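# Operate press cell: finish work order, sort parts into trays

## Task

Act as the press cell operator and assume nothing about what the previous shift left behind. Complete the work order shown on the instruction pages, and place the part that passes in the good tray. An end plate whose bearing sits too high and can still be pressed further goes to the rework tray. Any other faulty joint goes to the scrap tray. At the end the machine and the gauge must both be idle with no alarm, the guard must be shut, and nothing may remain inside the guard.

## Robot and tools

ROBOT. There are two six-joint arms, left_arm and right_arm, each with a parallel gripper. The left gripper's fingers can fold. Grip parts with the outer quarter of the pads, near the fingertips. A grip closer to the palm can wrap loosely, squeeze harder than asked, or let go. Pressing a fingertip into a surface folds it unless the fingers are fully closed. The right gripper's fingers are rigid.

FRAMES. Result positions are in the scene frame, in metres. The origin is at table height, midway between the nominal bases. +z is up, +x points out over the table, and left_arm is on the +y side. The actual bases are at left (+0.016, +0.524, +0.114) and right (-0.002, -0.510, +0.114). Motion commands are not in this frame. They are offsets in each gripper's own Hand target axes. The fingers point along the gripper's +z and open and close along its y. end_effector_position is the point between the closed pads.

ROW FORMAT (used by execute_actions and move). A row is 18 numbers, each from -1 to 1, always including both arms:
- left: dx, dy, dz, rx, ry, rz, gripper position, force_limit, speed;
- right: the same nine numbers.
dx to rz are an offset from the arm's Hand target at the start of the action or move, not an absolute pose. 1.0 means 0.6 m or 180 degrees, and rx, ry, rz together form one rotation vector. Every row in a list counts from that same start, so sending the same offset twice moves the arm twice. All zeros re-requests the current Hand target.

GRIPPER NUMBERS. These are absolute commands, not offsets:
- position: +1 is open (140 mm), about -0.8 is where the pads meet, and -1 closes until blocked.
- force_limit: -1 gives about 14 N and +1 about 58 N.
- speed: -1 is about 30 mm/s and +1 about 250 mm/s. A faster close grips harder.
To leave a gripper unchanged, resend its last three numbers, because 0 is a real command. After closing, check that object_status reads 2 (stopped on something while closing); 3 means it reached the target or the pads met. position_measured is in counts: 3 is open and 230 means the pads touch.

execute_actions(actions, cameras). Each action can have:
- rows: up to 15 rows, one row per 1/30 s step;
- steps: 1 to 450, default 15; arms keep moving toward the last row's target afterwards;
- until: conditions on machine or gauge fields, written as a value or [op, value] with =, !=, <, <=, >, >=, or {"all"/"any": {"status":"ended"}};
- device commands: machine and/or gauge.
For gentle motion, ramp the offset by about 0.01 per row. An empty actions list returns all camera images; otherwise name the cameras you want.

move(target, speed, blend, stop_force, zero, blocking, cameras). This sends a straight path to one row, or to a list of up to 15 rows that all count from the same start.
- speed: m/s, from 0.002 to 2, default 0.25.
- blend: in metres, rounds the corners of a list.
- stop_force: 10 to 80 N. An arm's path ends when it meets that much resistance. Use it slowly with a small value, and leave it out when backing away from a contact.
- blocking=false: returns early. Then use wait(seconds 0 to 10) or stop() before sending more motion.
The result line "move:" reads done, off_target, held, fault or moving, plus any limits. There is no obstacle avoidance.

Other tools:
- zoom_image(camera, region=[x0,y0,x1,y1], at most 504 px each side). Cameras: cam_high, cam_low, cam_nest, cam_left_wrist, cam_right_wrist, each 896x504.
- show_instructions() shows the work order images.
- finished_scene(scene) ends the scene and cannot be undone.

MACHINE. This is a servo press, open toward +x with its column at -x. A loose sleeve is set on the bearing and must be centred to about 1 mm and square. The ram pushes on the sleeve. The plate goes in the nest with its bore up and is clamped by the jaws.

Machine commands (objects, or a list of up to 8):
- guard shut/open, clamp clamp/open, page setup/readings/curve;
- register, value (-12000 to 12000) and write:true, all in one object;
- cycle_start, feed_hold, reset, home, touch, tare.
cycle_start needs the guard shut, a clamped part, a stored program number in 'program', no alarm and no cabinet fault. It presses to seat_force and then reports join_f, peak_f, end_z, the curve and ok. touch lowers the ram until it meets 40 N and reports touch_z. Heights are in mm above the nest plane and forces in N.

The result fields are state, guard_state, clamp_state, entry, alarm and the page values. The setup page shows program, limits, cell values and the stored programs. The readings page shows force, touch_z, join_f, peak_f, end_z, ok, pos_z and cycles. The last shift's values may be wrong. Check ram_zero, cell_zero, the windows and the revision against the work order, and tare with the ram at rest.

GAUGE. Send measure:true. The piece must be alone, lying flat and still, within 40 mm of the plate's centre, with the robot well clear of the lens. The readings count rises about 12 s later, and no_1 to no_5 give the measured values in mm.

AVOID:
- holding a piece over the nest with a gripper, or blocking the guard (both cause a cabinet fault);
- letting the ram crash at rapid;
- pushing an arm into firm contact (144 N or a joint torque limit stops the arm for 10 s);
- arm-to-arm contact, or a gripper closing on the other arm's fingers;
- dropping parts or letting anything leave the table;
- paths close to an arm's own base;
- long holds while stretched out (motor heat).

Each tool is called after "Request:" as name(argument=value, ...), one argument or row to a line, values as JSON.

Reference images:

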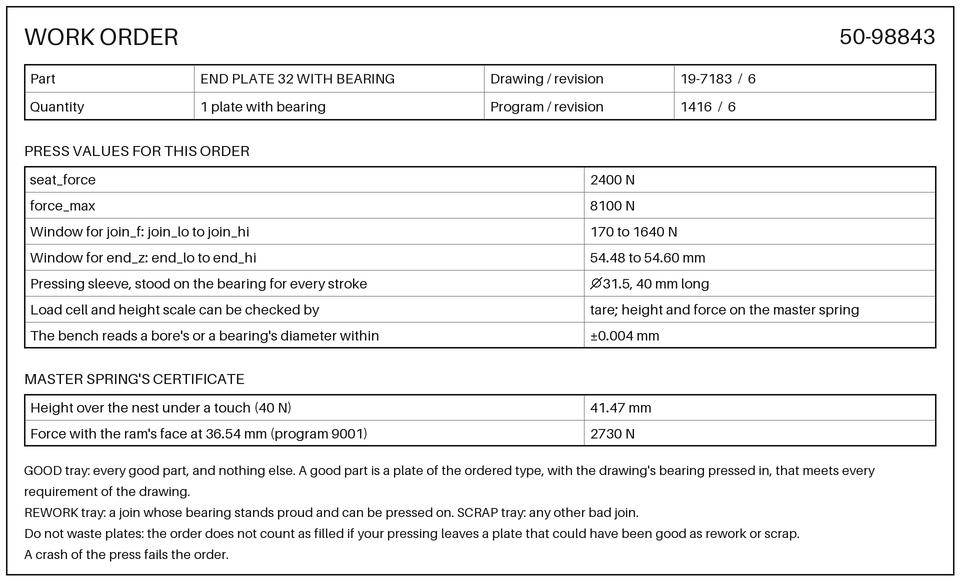

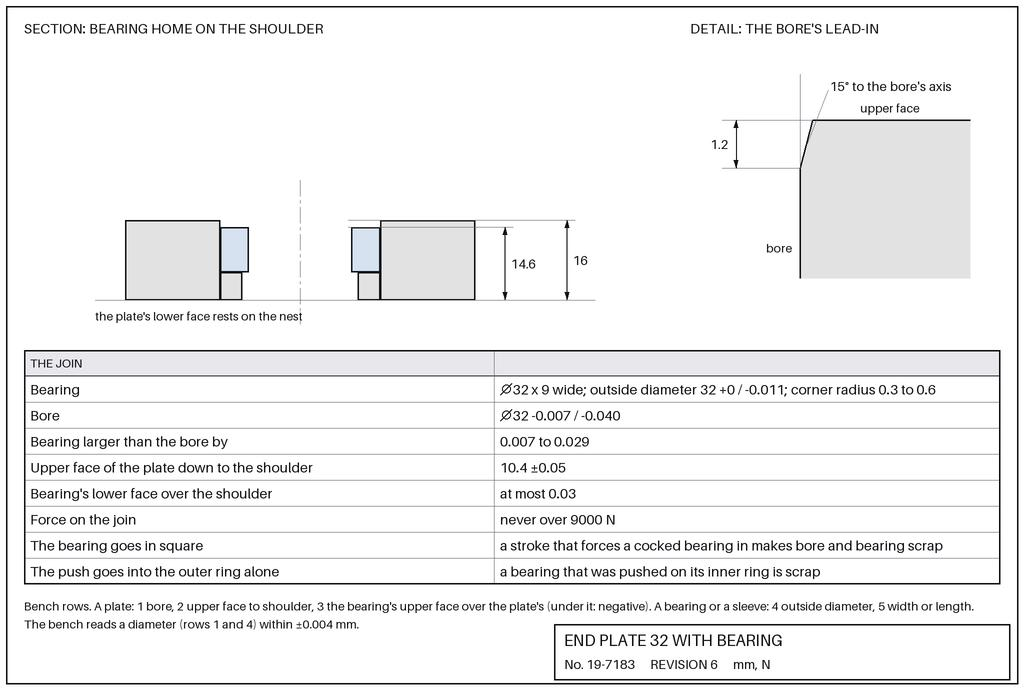

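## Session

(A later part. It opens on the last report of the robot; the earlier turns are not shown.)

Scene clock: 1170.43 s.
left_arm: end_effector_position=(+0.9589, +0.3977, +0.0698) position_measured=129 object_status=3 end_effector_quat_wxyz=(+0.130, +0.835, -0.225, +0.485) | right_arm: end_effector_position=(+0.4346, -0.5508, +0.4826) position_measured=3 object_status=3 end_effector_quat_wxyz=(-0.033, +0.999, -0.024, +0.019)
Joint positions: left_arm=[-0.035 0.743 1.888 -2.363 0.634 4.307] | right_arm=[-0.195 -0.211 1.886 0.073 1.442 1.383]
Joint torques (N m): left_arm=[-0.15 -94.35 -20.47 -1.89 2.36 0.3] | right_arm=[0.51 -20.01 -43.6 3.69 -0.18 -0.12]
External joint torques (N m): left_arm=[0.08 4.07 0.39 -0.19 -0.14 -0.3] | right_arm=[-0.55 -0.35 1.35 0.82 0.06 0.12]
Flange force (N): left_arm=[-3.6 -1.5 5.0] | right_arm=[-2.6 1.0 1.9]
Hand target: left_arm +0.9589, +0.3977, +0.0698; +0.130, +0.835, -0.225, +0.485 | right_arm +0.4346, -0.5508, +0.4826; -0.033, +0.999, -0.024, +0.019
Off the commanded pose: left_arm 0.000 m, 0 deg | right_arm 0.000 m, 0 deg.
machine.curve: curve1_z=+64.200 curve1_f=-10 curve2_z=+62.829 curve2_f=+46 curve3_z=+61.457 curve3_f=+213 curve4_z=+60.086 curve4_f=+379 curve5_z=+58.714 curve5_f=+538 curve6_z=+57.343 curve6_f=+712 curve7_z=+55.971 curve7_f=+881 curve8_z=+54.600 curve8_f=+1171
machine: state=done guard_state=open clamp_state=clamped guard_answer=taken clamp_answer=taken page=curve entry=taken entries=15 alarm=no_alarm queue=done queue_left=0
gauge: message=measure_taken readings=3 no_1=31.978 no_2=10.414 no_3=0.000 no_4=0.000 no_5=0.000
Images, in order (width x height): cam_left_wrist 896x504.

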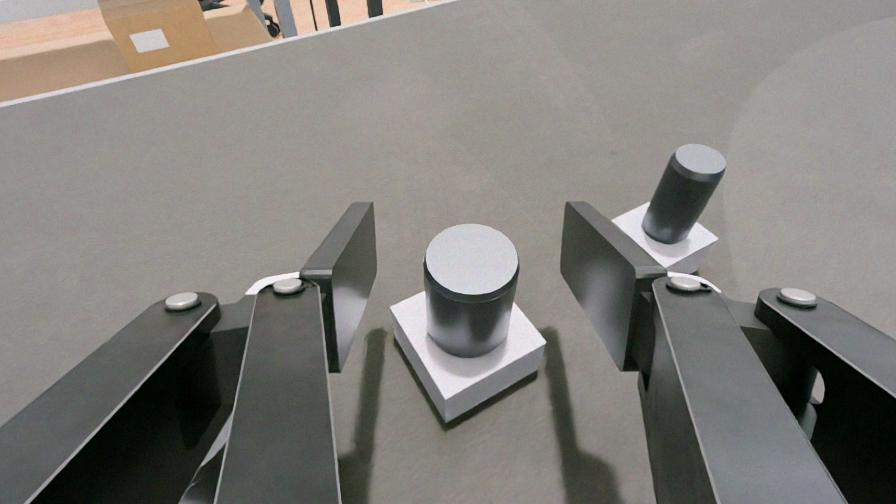

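Request:
move(
  target=[
    [0,0,-0.2,0,0,0,0.0,-0.1,-0.95,0,0,0,0,0,0,1,1,1],
    [0.0876,0.0986,-0.4491,-0.2887,0,0.1667,0.0,-0.1,-0.95,0,0,0,0,0,0,1,1,1],
  ],
  speed=[0.12,0.28],
  blend=[0.03,0],
)

Request:
execute_actions(
  actions=[
    {"machine":{"clamp":"open"},"steps":2},
  ],
)

Scene clock: 1181.53 s.
left_arm: end_effector_position=(+0.7494, +0.4504, +0.2492) position_measured=129 object_status=3 end_effector_quat_wxyz=(+0.353, +0.611, -0.613, +0.355) | right_arm: end_effector_position=(+0.4346, -0.5508, +0.4826) position_measured=3 object_status=3 end_effector_quat_wxyz=(-0.033, +0.999, -0.024, +0.019)
Joint positions: left_arm=[0.228 0.585 1.705 -1.026 1.395 3.879] | right_arm=[-0.195 -0.211 1.886 0.073 1.442 1.383]
Joint torques (N m): left_arm=[-0.1 -90.29 -29.6 0.17 1.74 0.29] | right_arm=[0.15 -20.2 -43.66 3.65 -0.16 -0.16]
External joint torques (N m): left_arm=[0.13 3.76 0.83 -0.26 -0.11 -0.29] | right_arm=[-0.17 -0.19 1.4 0.87 0.05 0.16]
Flange force (N): left_arm=[-3.9 -2.9 1.6] | right_arm=[-2.2 0.0 2.1]
Hand target: left_arm +0.7494, +0.4504, +0.2492; +0.353, +0.611, -0.613, +0.355 | right_arm +0.4346, -0.5508, +0.4826; -0.033, +0.999, -0.024, +0.019
Off the commanded pose: left_arm 0.000 m, 0 deg | right_arm 0.000 m, 0 deg.
machine.curve: curve1_z=+64.200 curve1_f=-10 curve2_z=+62.829 curve2_f=+46 curve3_z=+61.457 curve3_f=+213 curve4_z=+60.086 curve4_f=+379 curve5_z=+58.714 curve5_f=+538 curve6_z=+57.343 curve6_f=+712 curve7_z=+55.971 curve7_f=+881 curve8_z=+54.600 curve8_f=+1171
machine: state=done guard_state=open clamp_state=clamped guard_answer=taken clamp_answer=taken page=curve entry=taken entries=15 alarm=no_alarm queue=done queue_left=0
gauge: message=measure_taken readings=3 no_1=31.978 no_2=10.414 no_3=0.000 no_4=0.000 no_5=0.000
move: done

Scene clock: 1181.80 s.
left_arm: end_effector_position=(+0.7494, +0.4504, +0.2492) position_measured=129 object_status=3 end_effector_quat_wxyz=(+0.353, +0.611, -0.613, +0.355) | right_arm: end_effector_position=(+0.4346, -0.5508, +0.4826) position_measured=3 object_status=3 end_effector_quat_wxyz=(-0.033, +0.999, -0.024, +0.019)
Joint positions: left_arm=[0.228 0.585 1.704 -1.026 1.395 3.879] | right_arm=[-0.195 -0.211 1.886 0.073 1.442 1.383]
Joint torques (N m): left_arm=[-0.26 -90.21 -29.48 0.16 1.78 0.26] | right_arm=[0.39 -19.95 -43.45 3.69 -0.27 -0.16]
External joint torques (N m): left_arm=[0.32 3.89 0.77 -0.25 -0.16 -0.26] | right_arm=[-0.37 -0.47 1.15 0.82 0.15 0.16]
Flange force (N): left_arm=[-4.2 -3.0 1.4] | right_arm=[-2.5 0.4 1.4]
Hand target: left_arm +0.7494, +0.4504, +0.2492; +0.353, +0.611, -0.613, +0.355 | right_arm +0.4346, -0.5508, +0.4826; -0.033, +0.999, -0.024, +0.019
Tool commands: left_gripper/position=+0.0 left_gripper/force_limit=-0.1 left_gripper/speed=-0.95 right_gripper/position=+1.0 right_gripper/force_limit=+1.0 right_gripper/speed=+1.0
Off the commanded pose: left_arm 0.000 m, 0 deg | right_arm 0.000 m, 0 deg.
machine.curve: curve1_z=+64.200 curve1_f=-10 curve2_z=+62.829 curve2_f=+46 curve3_z=+61.457 curve3_f=+213 curve4_z=+60.086 curve4_f=+379 curve5_z=+58.714 curve5_f=+538 curve6_z=+57.343 curve6_f=+712 curve7_z=+55.971 curve7_f=+881 curve8_z=+54.600 curve8_f=+1171
machine: state=idle guard_state=open clamp_state=between guard_answer=taken clamp_answer=taken page=curve entry=taken entries=15 alarm=no_alarm queue=running queue_left=0
gauge: message=measure_taken readings=3 no_1=31.978 no_2=10.414 no_3=0.000 no_4=0.000 no_5=0.000

Request:
move(
  target=[
    [0.2164,0.2483,0.2328,0,0,0,0.3,-0.1,-0.5,0,0,0,0,0,0,1,1,1],
    [0.2164,0.2483,0.7128,0,0,0,0.3,-0.1,-0.5,0,0,0,0,0,0,1,1,1],
  ],
  speed=[0.25,0.14],
  blend=[0.01,0],
  cameras=["cam_left_wrist"],
)

Request:
execute_actions(
  actions=[
    {"rows":[[0,0,0,0,0,0,-1,-0.2,-1,0,0,0,0,0,0,1,1,1]],"steps":75},
  ],
)

Scene clock: 1196.13 s.
left_arm: end_effector_position=(+0.6003, +0.0152, +0.1477) position_measured=91 object_status=3 end_effector_quat_wxyz=(+0.353, +0.611, -0.613, +0.355) | right_arm: end_effector_position=(+0.4346, -0.5508, +0.4826) position_measured=3 object_status=3 end_effector_quat_wxyz=(-0.033, +0.999, -0.024, +0.019)
Joint positions: left_arm=[-0.428 0.564 2.027 -1.62 0.915 4.07] | right_arm=[-0.195 -0.211 1.886 0.073 1.442 1.383]
Joint torques (N m): left_arm=[0.12 -79.01 -19.76 -1.14 2.06 0.29] | right_arm=[0.21 -19.81 -43.6 3.63 -0.2 -0.07]
External joint torques (N m): left_arm=[-0.17 4.19 0.39 -0.12 -0.14 -0.29] | right_arm=[-0.28 -0.57 1.29 0.89 0.07 0.07]
Flange force (N): left_arm=[-4.4 -3.0 4.5] | right_arm=[-2.8 0.4 1.8]
Hand target: left_arm +0.6003, +0.0152, +0.1477; +0.353, +0.611, -0.613, +0.355 | right_arm +0.4346, -0.5508, +0.4826; -0.033, +0.999, -0.024, +0.019
Off the commanded pose: left_arm 0.000 m, 0 deg | right_arm 0.000 m, 0 deg.
machine.curve: curve1_z=+64.200 curve1_f=-10 curve2_z=+62.829 curve2_f=+46 curve3_z=+61.457 curve3_f=+213 curve4_z=+60.086 curve4_f=+379 curve5_z=+58.714 curve5_f=+538 curve6_z=+57.343 curve6_f=+712 curve7_z=+55.971 curve7_f=+881 curve8_z=+54.600 curve8_f=+1171
machine: state=idle guard_state=open clamp_state=open guard_answer=taken clamp_answer=taken page=curve entry=taken entries=15 alarm=no_alarm queue=done queue_left=0
gauge: message=measure_taken readings=3 no_1=31.978 no_2=10.414 no_3=0.000 no_4=0.000 no_5=0.000
move: done
Images, in order (width x height): cam_left_wrist 896x504.

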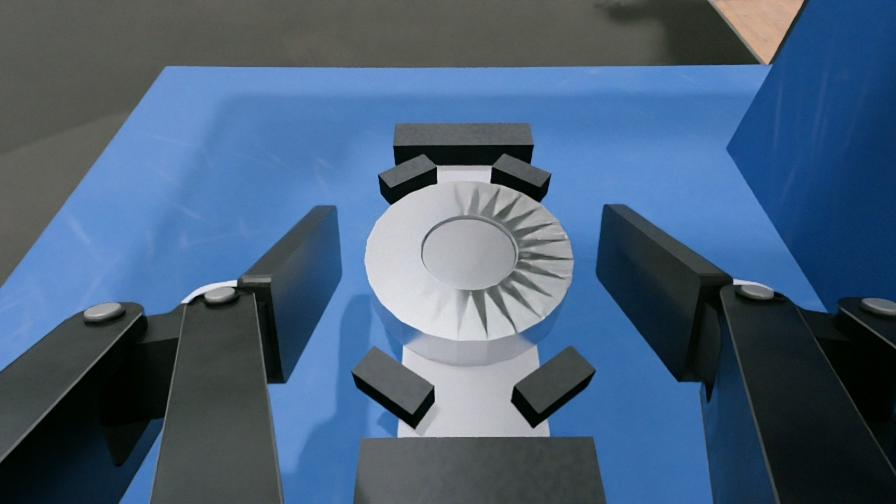

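Scene clock: 1198.83 s.
left_arm: end_effector_position=(+0.6003, +0.0152, +0.1477) position_measured=126 object_status=2 end_effector_quat_wxyz=(+0.353, +0.611, -0.613, +0.355) | right_arm: end_effector_position=(+0.4346, -0.5508, +0.4826) position_measured=3 object_status=3 end_effector_quat_wxyz=(-0.033, +0.999, -0.024, +0.019)
Joint positions: left_arm=[-0.428 0.564 2.027 -1.62 0.915 4.07] | right_arm=[-0.195 -0.211 1.886 0.073 1.442 1.383]
Joint torques (N m): left_arm=[-1.44 -75.04 -18.53 -0.56 1 0.29] | right_arm=[0 -19.96 -43.72 3.63 -0.23 -0.1]
External joint torques (N m): left_arm=[1.34 -0.04 -1.02 -0.73 0.94 -0.29] | right_arm=[0.03 -0.45 1.44 0.89 0.1 0.1]
Flange force (N): left_arm=[-0.7 -2.4 -0.9] | right_arm=[-2.7 -0.4 2.1]
Hand target: left_arm +0.6003, +0.0152, +0.1477; +0.353, +0.611, -0.613, +0.355 | right_arm +0.4346, -0.5508, +0.4826; -0.033, +0.999, -0.024, +0.019
Off the commanded pose: left_arm 0.000 m, 0 deg | right_arm 0.000 m, 0 deg.
machine.curve: curve1_z=+64.200 curve1_f=-10 curve2_z=+62.829 curve2_f=+46 curve3_z=+61.457 curve3_f=+213 curve4_z=+60.086 curve4_f=+379 curve5_z=+58.714 curve5_f=+538 curve6_z=+57.343 curve6_f=+712 curve7_z=+55.971 curve7_f=+881 curve8_z=+54.600 curve8_f=+1171
machine: state=idle guard_state=open clamp_state=open guard_answer=taken clamp_answer=taken page=curve entry=taken entries=15 alarm=no_alarm queue=done queue_left=0
gauge: message=measure_taken readings=3 no_1=31.978 no_2=10.414 no_3=0.000 no_4=0.000 no_5=0.000

Request:
move(
  target=[
    [0.0866,0,-0.05,0,0,0,-1,-0.2,-1,0,0,0,0,0,0,1,1,1],
    [-0.0401,0,-0.3604,0,0,0,-1,-0.2,-1,0,0,0,0,0,0,1,1,1],
    [-0.2313,-0.1328,-0.7417,0,0,0,-1,-0.2,-1,0,0,0,0,0,0,1,1,1],
  ],
  speed=[0.1,0.22,0.25],
  blend=[0.02,0.04,0],
  cameras=["cam_high"],
)

Request:
zoom_image(
  camera="cam_high",
  region=[460, 110, 660, 260],
)

Scene clock: 1226.23 s.
left_arm: end_effector_position=(+0.6801, +0.4699, +0.2499) position_measured=126 object_status=2 end_effector_quat_wxyz=(+0.353, +0.611, -0.613, +0.355) | right_arm: end_effector_position=(+0.4346, -0.5508, +0.4826) position_measured=3 object_status=3 end_effector_quat_wxyz=(-0.033, +0.999, -0.024, +0.019)
Joint positions: left_arm=[0.278 0.511 1.834 -1.004 1.397 3.947] | right_arm=[-0.195 -0.211 1.886 0.073 1.442 1.383]
Joint torques (N m): left_arm=[0.45 -82.95 -27.83 -0.16 2.19 0.28] | right_arm=[0.27 -19.88 -43.71 3.67 -0.2 -0.1]
External joint torques (N m): left_arm=[-0.71 4.89 0.91 0.13 -0.44 -0.28] | right_arm=[-0.3 -0.47 1.49 0.83 0.09 0.1]
Flange force (N): left_arm=[-5.3 -4.1 3.1] | right_arm=[-2.9 0.4 2.1]
Hand target: left_arm +0.6801, +0.4700, +0.2499; +0.353, +0.611, -0.613, +0.355 | right_arm +0.4346, -0.5508, +0.4826; -0.033, +0.999, -0.024, +0.019
Off the commanded pose: left_arm 0.000 m, 0 deg | right_arm 0.000 m, 0 deg.
machine.curve: curve1_z=+64.200 curve1_f=-10 curve2_z=+62.829 curve2_f=+46 curve3_z=+61.457 curve3_f=+213 curve4_z=+60.086 curve4_f=+379 curve5_z=+58.714 curve5_f=+538 curve6_z=+57.343 curve6_f=+712 curve7_z=+55.971 curve7_f=+881 curve8_z=+54.600 curve8_f=+1171
machine: state=idle guard_state=open clamp_state=open guard_answer=taken clamp_answer=taken page=curve entry=taken entries=15 alarm=no_alarm queue=done queue_left=0
gauge: message=measure_taken readings=3 no_1=31.978 no_2=10.414 no_3=0.000 no_4=0.000 no_5=0.000
move: done
Images, in order (width x height): cam_high 896x504.

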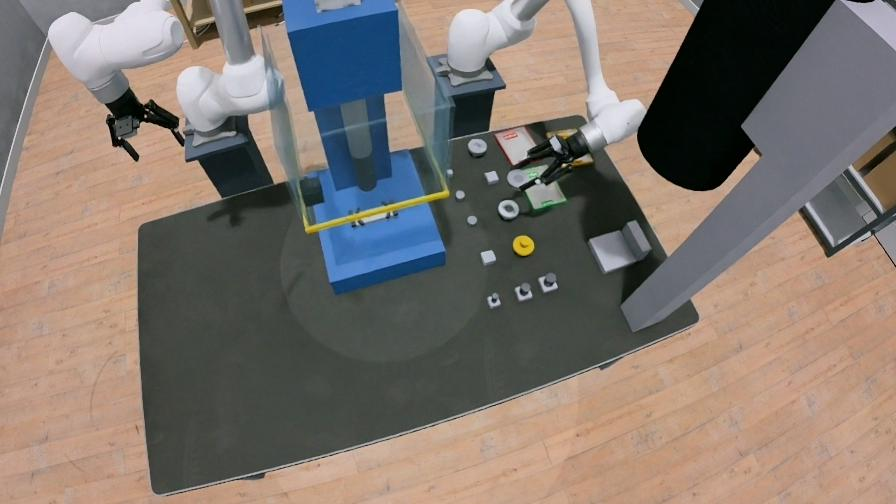

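Scaled by 2.520 from the camera's 896x504 image, which has a finer 1280x720 frame.

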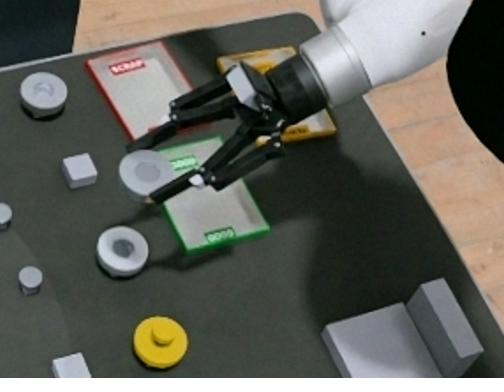

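Request:
move(
  target=[
    [-0.2873,0.1335,-0.1642,0,0,0,-1,-0.2,-1,0,0,0,0,0,0,1,1,1],
    [-0.3594,0.1335,-0.1226,0,0,0,-1,-0.2,-1,0,0,0,0,0,0,1,1,1],
  ],
  speed=[0.25,0.1],
  blend=[0.02,0],
  cameras=["cam_high","cam_left_wrist","cam_low"],
)

Request:
zoom_image(
  camera="cam_high",
  region=[460, 110, 660, 260],
)

Scene clock: 1242.30 s.
left_arm: end_effector_position=(+0.6007, +0.6414, +0.0994) position_measured=126 object_status=2 end_effector_quat_wxyz=(+0.353, +0.611, -0.613, +0.355) | right_arm: end_effector_position=(+0.4346, -0.5508, +0.4826) position_measured=3 object_status=3 end_effector_quat_wxyz=(-0.033, +0.999, -0.024, +0.019)
Joint positions: left_arm=[0.546 0.714 1.852 -0.843 1.4 4.229] | right_arm=[-0.195 -0.211 1.886 0.073 1.442 1.383]
Joint torques (N m): left_arm=[-0.11 -91.43 -19.86 0.44 2.71 0.24] | right_arm=[0.39 -20.07 -43.62 3.71 -0.25 -0.09]
External joint torques (N m): left_arm=[0.06 4.33 0.96 0.01 -0.56 -0.24] | right_arm=[-0.38 -0.29 1.42 0.8 0.13 0.08]
Flange force (N): left_arm=[-5.8 -1.5 2.6] | right_arm=[-2.6 0.7 1.9]
Hand target: left_arm +0.6007, +0.6414, +0.0994; +0.353, +0.611, -0.613, +0.355 | right_arm +0.4346, -0.5508, +0.4826; -0.033, +0.999, -0.024, +0.019
Off the commanded pose: left_arm 0.000 m, 0 deg | right_arm 0.000 m, 0 deg.
machine.curve: curve1_z=+64.200 curve1_f=-10 curve2_z=+62.829 curve2_f=+46 curve3_z=+61.457 curve3_f=+213 curve4_z=+60.086 curve4_f=+379 curve5_z=+58.714 curve5_f=+538 curve6_z=+57.343 curve6_f=+712 curve7_z=+55.971 curve7_f=+881 curve8_z=+54.600 curve8_f=+1171
machine: state=idle guard_state=open clamp_state=open guard_answer=taken clamp_answer=taken page=curve entry=taken entries=15 alarm=no_alarm queue=done queue_left=0
gauge: message=measure_taken readings=3 no_1=31.978 no_2=10.414 no_3=0.000 no_4=0.000 no_5=0.000
move: done
Images, in order (width x height): cam_high 896x504, cam_low 896x504, cam_left_wrist 896x504.

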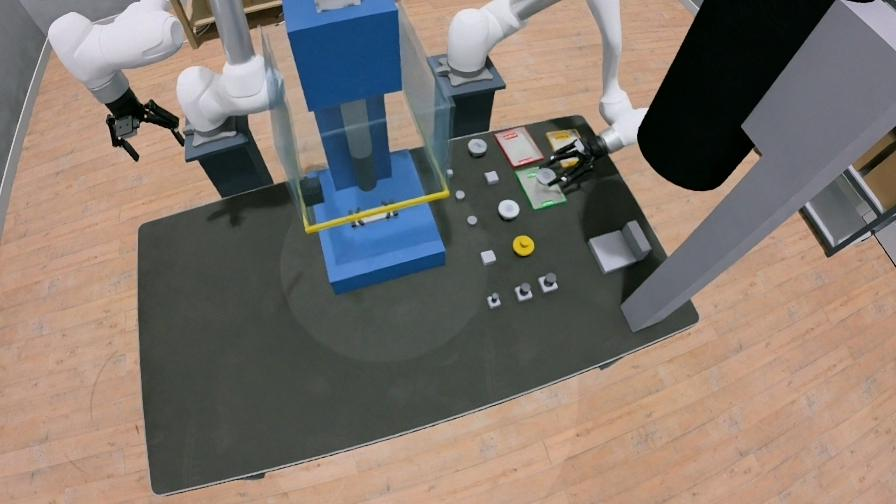

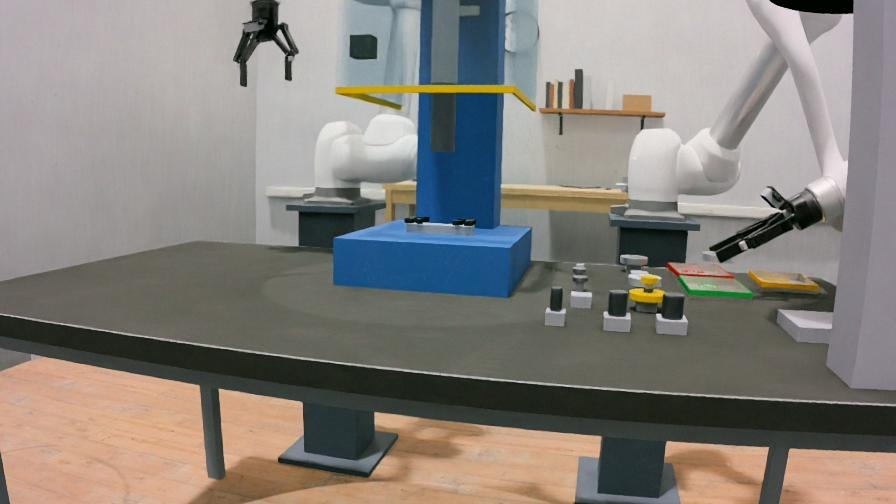

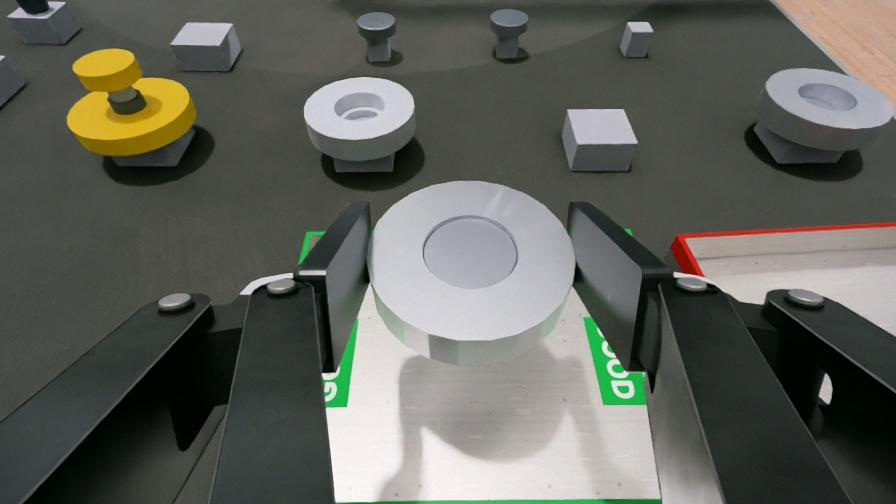

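Scaled by 2.520 from the camera's 896x504 image, which has a finer 1280x720 frame.

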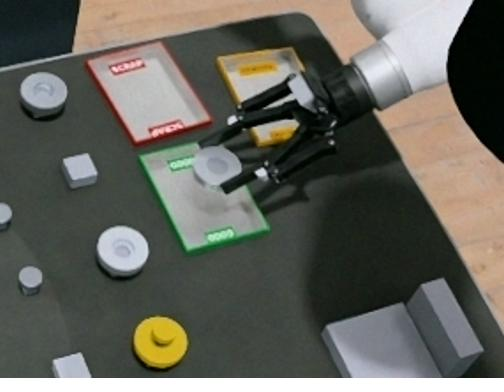

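Request:
move(
  target=[-0.0938,0,0.0542,0,0,0,-1,-0.2,-1,0,0,0,0,0,0,1,1,1],
  speed=0.1,
)

Request:
move(
  target=[-0.0144,0,0.0083,0,0,0,-1,-0.2,-1,0,0,0,0,0,0,1,1,1],
  stop_force=10,
  speed=0.008,
)

Request:
execute_actions(
  actions=[
    {"rows":[[0,0,0,0,0,0,0.25,-0.1,-0.8,0,0,0,0,0,0,1,1,1]],"steps":40},
    {"machine":[{"clamp":"clamp"},{"guard":"shut"}],"steps":2},
  ],
)

Request:
move(
  target=[0,0,-0.3,0,0,0,0.25,-0.1,-0.8,0,0,0,0,0,0,1,1,1],
  speed=0.15,
  cameras=["cam_high","cam_left_wrist","cam_nest"],
)

Scene clock: 1257.00 s.
left_arm: end_effector_position=(+0.6010, +0.6414, +0.0344) position_measured=126 object_status=2 end_effector_quat_wxyz=(+0.353, +0.611, -0.613, +0.355) | right_arm: end_effector_position=(+0.4346, -0.5508, +0.4826) position_measured=3 object_status=3 end_effector_quat_wxyz=(-0.033, +0.999, -0.024, +0.019)
Joint positions: left_arm=[0.546 0.809 1.845 -0.857 1.342 4.296] | right_arm=[-0.195 -0.211 1.886 0.073 1.442 1.383]
Joint torques (N m): left_arm=[-0.09 -95.15 -16.06 0.42 2.76 0.31] | right_arm=[0.37 -19.96 -43.52 3.62 -0.23 -0.13]
External joint torques (N m): left_arm=[0.08 4.28 0.49 -0.06 -0.55 -0.31] | right_arm=[-0.4 -0.41 1.27 0.89 0.11 0.12]
Flange force (N): left_arm=[-6.0 -1.9 2.4] | right_arm=[-2.6 0.6 1.7]
Hand target: left_arm +0.6010, +0.6413, +0.0344; +0.353, +0.611, -0.613, +0.355 | right_arm +0.4346, -0.5508, +0.4826; -0.033, +0.999, -0.024, +0.019
Off the commanded pose: left_arm 0.000 m, 0 deg | right_arm 0.000 m, 0 deg.
machine.curve: curve1_z=+64.200 curve1_f=-10 curve2_z=+62.829 curve2_f=+46 curve3_z=+61.457 curve3_f=+213 curve4_z=+60.086 curve4_f=+379 curve5_z=+58.714 curve5_f=+538 curve6_z=+57.343 curve6_f=+712 curve7_z=+55.971 curve7_f=+881 curve8_z=+54.600 curve8_f=+1171
machine: state=idle guard_state=open clamp_state=open guard_answer=taken clamp_answer=taken page=curve entry=taken entries=15 alarm=no_alarm queue=done queue_left=0
gauge: message=measure_taken readings=3 no_1=31.978 no_2=10.414 no_3=0.000 no_4=0.000 no_5=0.000
move: done

Scene clock: 1258.20 s.
left_arm: end_effector_position=(+0.6011, +0.6413, +0.0295) position_measured=126 object_status=2 end_effector_quat_wxyz=(+0.353, +0.611, -0.613, +0.355) | right_arm: end_effector_position=(+0.4346, -0.5508, +0.4826) position_measured=3 object_status=3 end_effector_quat_wxyz=(-0.033, +0.999, -0.024, +0.019)
Joint positions: left_arm=[0.546 0.816 1.844 -0.858 1.338 4.301] | right_arm=[-0.195 -0.211 1.886 0.073 1.442 1.383]
Joint torques (N m): left_arm=[-1.43 -87.26 -15.66 1.01 -2.01 0.41] | right_arm=[0.22 -20.41 -43.76 3.73 -0.21 -0.15]
External joint torques (N m): left_arm=[1.37 -3.61 0.48 -0.66 4.23 -0.41] | right_arm=[-0.27 0.03 1.47 0.79 0.09 0.15]
Flange force (N): left_arm=[6.7 1.4 -7.0] | right_arm=[-2.0 0.3 2.2]
Hand target: left_arm +0.6010, +0.6413, +0.0295; +0.353, +0.611, -0.613, +0.355 (not the last commanded pose) | right_arm +0.4346, -0.5508, +0.4826; -0.033, +0.999, -0.024, +0.019
Off the commanded pose: left_arm 0.005 m, 0 deg | right_arm 0.000 m, 0 deg.
machine.curve: curve1_z=+64.200 curve1_f=-10 curve2_z=+62.829 curve2_f=+46 curve3_z=+61.457 curve3_f=+213 curve4_z=+60.086 curve4_f=+379 curve5_z=+58.714 curve5_f=+538 curve6_z=+57.343 curve6_f=+712 curve7_z=+55.971 curve7_f=+881 curve8_z=+54.600 curve8_f=+1171
machine: state=idle guard_state=open clamp_state=open guard_answer=taken clamp_answer=taken page=curve entry=taken entries=15 alarm=no_alarm queue=done queue_left=0
gauge: message=measure_taken readings=3 no_1=31.978 no_2=10.414 no_3=0.000 no_4=0.000 no_5=0.000
move: contact (left_arm)

Scene clock: 1259.80 s.
left_arm: end_effector_position=(+0.6010, +0.6413, +0.0295) position_measured=98 object_status=3 end_effector_quat_wxyz=(+0.353, +0.611, -0.613, +0.355) | right_arm: end_effector_position=(+0.4346, -0.5508, +0.4826) position_measured=3 object_status=3 end_effector_quat_wxyz=(-0.033, +0.999, -0.024, +0.019)
Joint positions: left_arm=[0.546 0.816 1.844 -0.858 1.338 4.301] | right_arm=[-0.195 -0.211 1.886 0.073 1.442 1.383]
Joint torques (N m): left_arm=[0.03 -95.12 -15.54 0.65 2.32 0.31] | right_arm=[0.28 -20.24 -43.84 3.67 -0.2 -0.14]
External joint torques (N m): left_arm=[0.01 4.3 0.33 -0.28 -0.11 -0.31] | right_arm=[-0.37 -0.11 1.55 0.84 0.07 0.14]
External joint torques at the end of the 1st action: left_arm=[0.19 3.99 0.33 -0.29 -0.11 -0.3] | right_arm=[-0.72 0.11 1.31 0.83 0.05 0.15]
Flange force (N): left_arm=[-5.9 -2.5 2.1] | right_arm=[-2.4 0.5 2.3]
Flange force at the end of the 1st action (N): left_arm=[-5.6 -2.2 1.8] | right_arm=[-1.9 1.4 1.9]
Hand target: left_arm +0.6010, +0.6413, +0.0295; +0.353, +0.611, -0.613, +0.355 | right_arm +0.4346, -0.5508, +0.4826; -0.033, +0.999, -0.024, +0.019
Off the commanded pose: left_arm 0.000 m, 0 deg | right_arm 0.000 m, 0 deg.
machine.curve: curve1_z=+64.200 curve1_f=-10 curve2_z=+62.829 curve2_f=+46 curve3_z=+61.457 curve3_f=+213 curve4_z=+60.086 curve4_f=+379 curve5_z=+58.714 curve5_f=+538 curve6_z=+57.343 curve6_f=+712 curve7_z=+55.971 curve7_f=+881 curve8_z=+54.600 curve8_f=+1171
machine: state=idle guard_state=open clamp_state=between guard_answer=taken clamp_answer=taken page=curve entry=taken entries=15 alarm=no_alarm queue=running queue_left=1
gauge: message=measure_taken readings=3 no_1=31.978 no_2=10.414 no_3=0.000 no_4=0.000 no_5=0.000

Scene clock: 1261.33 s.
left_arm: end_effector_position=(+0.6009, +0.7973, +0.1194) position_measured=98 object_status=3 end_effector_quat_wxyz=(+0.353, +0.611, -0.613, +0.355) | right_arm: end_effector_position=(+0.4346, -0.5508, +0.4826) position_measured=3 object_status=3 end_effector_quat_wxyz=(-0.033, +0.999, -0.024, +0.019)
Joint positions: left_arm=[0.711 0.787 1.63 -0.709 1.576 4.196] | right_arm=[-0.195 -0.211 1.886 0.073 1.442 1.383]
Joint torques (N m): left_arm=[-0.11 -101.58 -24.39 1.21 2.2 0.3] | right_arm=[0.1 -20.3 -43.73 3.64 -0.23 -0.12]
External joint torques (N m): left_arm=[0.04 4.07 0.34 -0.25 -0.11 -0.3] | right_arm=[-0.1 -0.1 1.46 0.87 0.11 0.12]
Flange force (N): left_arm=[-5.3 -2.9 0.4] | right_arm=[-2.2 0.0 2.1]
Hand target: left_arm +0.6009, +0.7973, +0.1193; +0.353, +0.611, -0.613, +0.355 | right_arm +0.4346, -0.5508, +0.4826; -0.033, +0.999, -0.024, +0.019
Off the commanded pose: left_arm 0.000 m, 0 deg | right_arm 0.000 m, 0 deg.
machine.curve: curve1_z=+64.200 curve1_f=-10 curve2_z=+62.829 curve2_f=+46 curve3_z=+61.457 curve3_f=+213 curve4_z=+60.086 curve4_f=+379 curve5_z=+58.714 curve5_f=+538 curve6_z=+57.343 curve6_f=+712 curve7_z=+55.971 curve7_f=+881 curve8_z=+54.600 curve8_f=+1171
machine: state=idle guard_state=open clamp_state=closed_empty guard_answer=taken clamp_answer=taken page=curve entry=taken entries=15 alarm=no_alarm queue=running queue_left=1
gauge: message=measure_taken readings=3 no_1=31.978 no_2=10.414 no_3=0.000 no_4=0.000 no_5=0.000
move: done
Images, in order (width x height): cam_high 896x504, cam_nest 896x504, cam_left_wrist 896x504.

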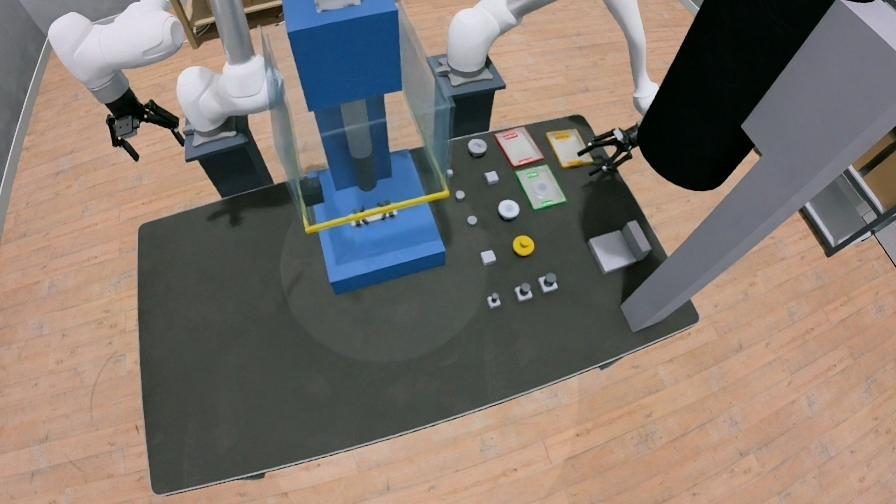

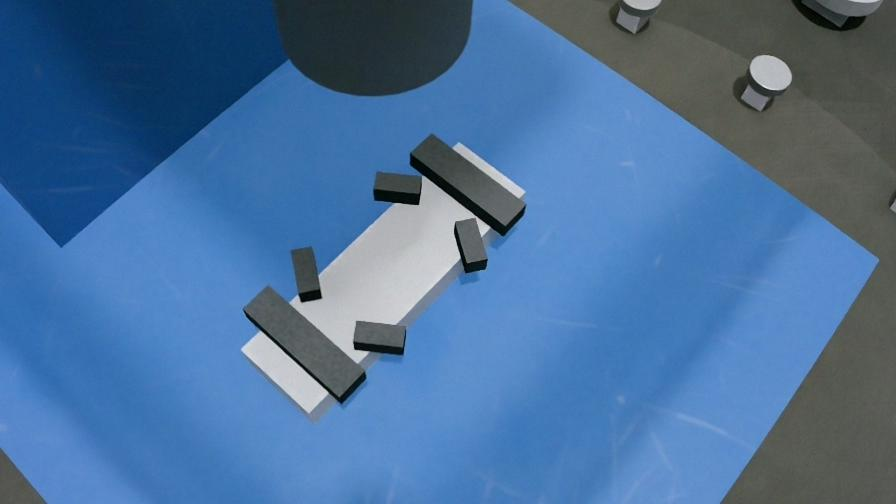

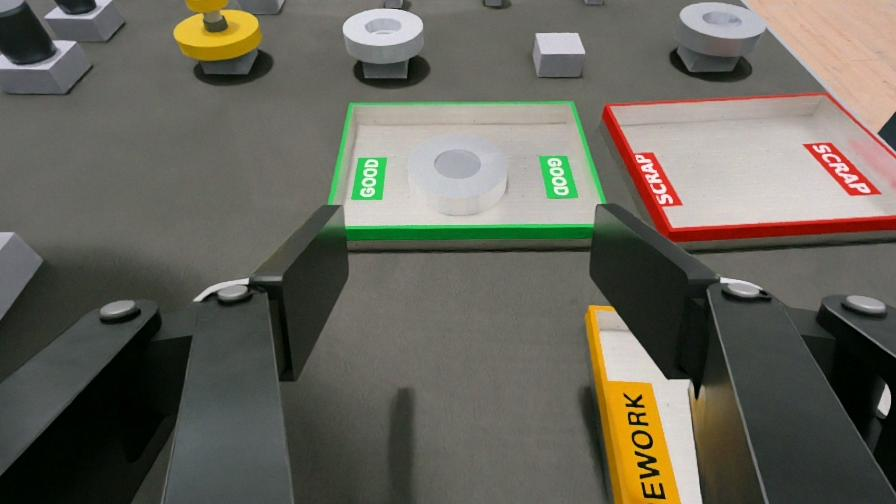

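Request:
execute_actions(
  actions=[
    {"steps":150,"until":{"machine":{"guard_state":["=","shut"]}}},
  ],
)

Scene clock: 1264.90 s.
left_arm: end_effector_position=(+0.6009, +0.7973, +0.1193) position_measured=98 object_status=3 end_effector_quat_wxyz=(+0.353, +0.611, -0.613, +0.355) | right_arm: end_effector_position=(+0.4346, -0.5508, +0.4826) position_measured=3 object_status=3 end_effector_quat_wxyz=(-0.033, +0.999, -0.024, +0.019)
Joint positions: left_arm=[0.711 0.787 1.63 -0.709 1.576 4.196] | right_arm=[-0.195 -0.211 1.886 0.073 1.442 1.383]
Joint torques (N m): left_arm=[-0.17 -101.81 -24.7 1.25 2.21 0.25] | right_arm=[0.02 -19.89 -43.73 3.67 -0.2 -0.12]
External joint torques (N m): left_arm=[0.18 3.86 0.53 -0.28 -0.11 -0.25] | right_arm=[-0.06 -0.49 1.46 0.85 0.08 0.12]
Flange force (N): left_arm=[-4.9 -2.3 0.7] | right_arm=[-2.8 -0.2 2.1]
Hand target: left_arm +0.6009, +0.7973, +0.1193; +0.353, +0.611, -0.613, +0.355 | right_arm +0.4346, -0.5508, +0.4826; -0.033, +0.999, -0.024, +0.019
Tool commands: left_gripper/position=+0.25 left_gripper/force_limit=-0.1 left_gripper/speed=-0.8 right_gripper/position=+1.0 right_gripper/force_limit=+1.0 right_gripper/speed=+1.0
Off the commanded pose: left_arm 0.000 m, 0 deg | right_arm 0.000 m, 0 deg.
machine.curve: curve1_z=+64.200 curve1_f=-10 curve2_z=+62.829 curve2_f=+46 curve3_z=+61.457 curve3_f=+213 curve4_z=+60.086 curve4_f=+379 curve5_z=+58.714 curve5_f=+538 curve6_z=+57.343 curve6_f=+712 curve7_z=+55.971 curve7_f=+881 curve8_z=+54.600 curve8_f=+1171
machine: state=idle guard_state=shut clamp_state=closed_empty guard_answer=taken clamp_answer=taken page=curve entry=taken entries=15 alarm=no_alarm queue=done queue_left=0
gauge: message=measure_taken readings=3 no_1=31.978 no_2=10.414 no_3=0.000 no_4=0.000 no_5=0.000

Request:
finished_scene(
  scene=2,
)

The scene is finished: the task was done.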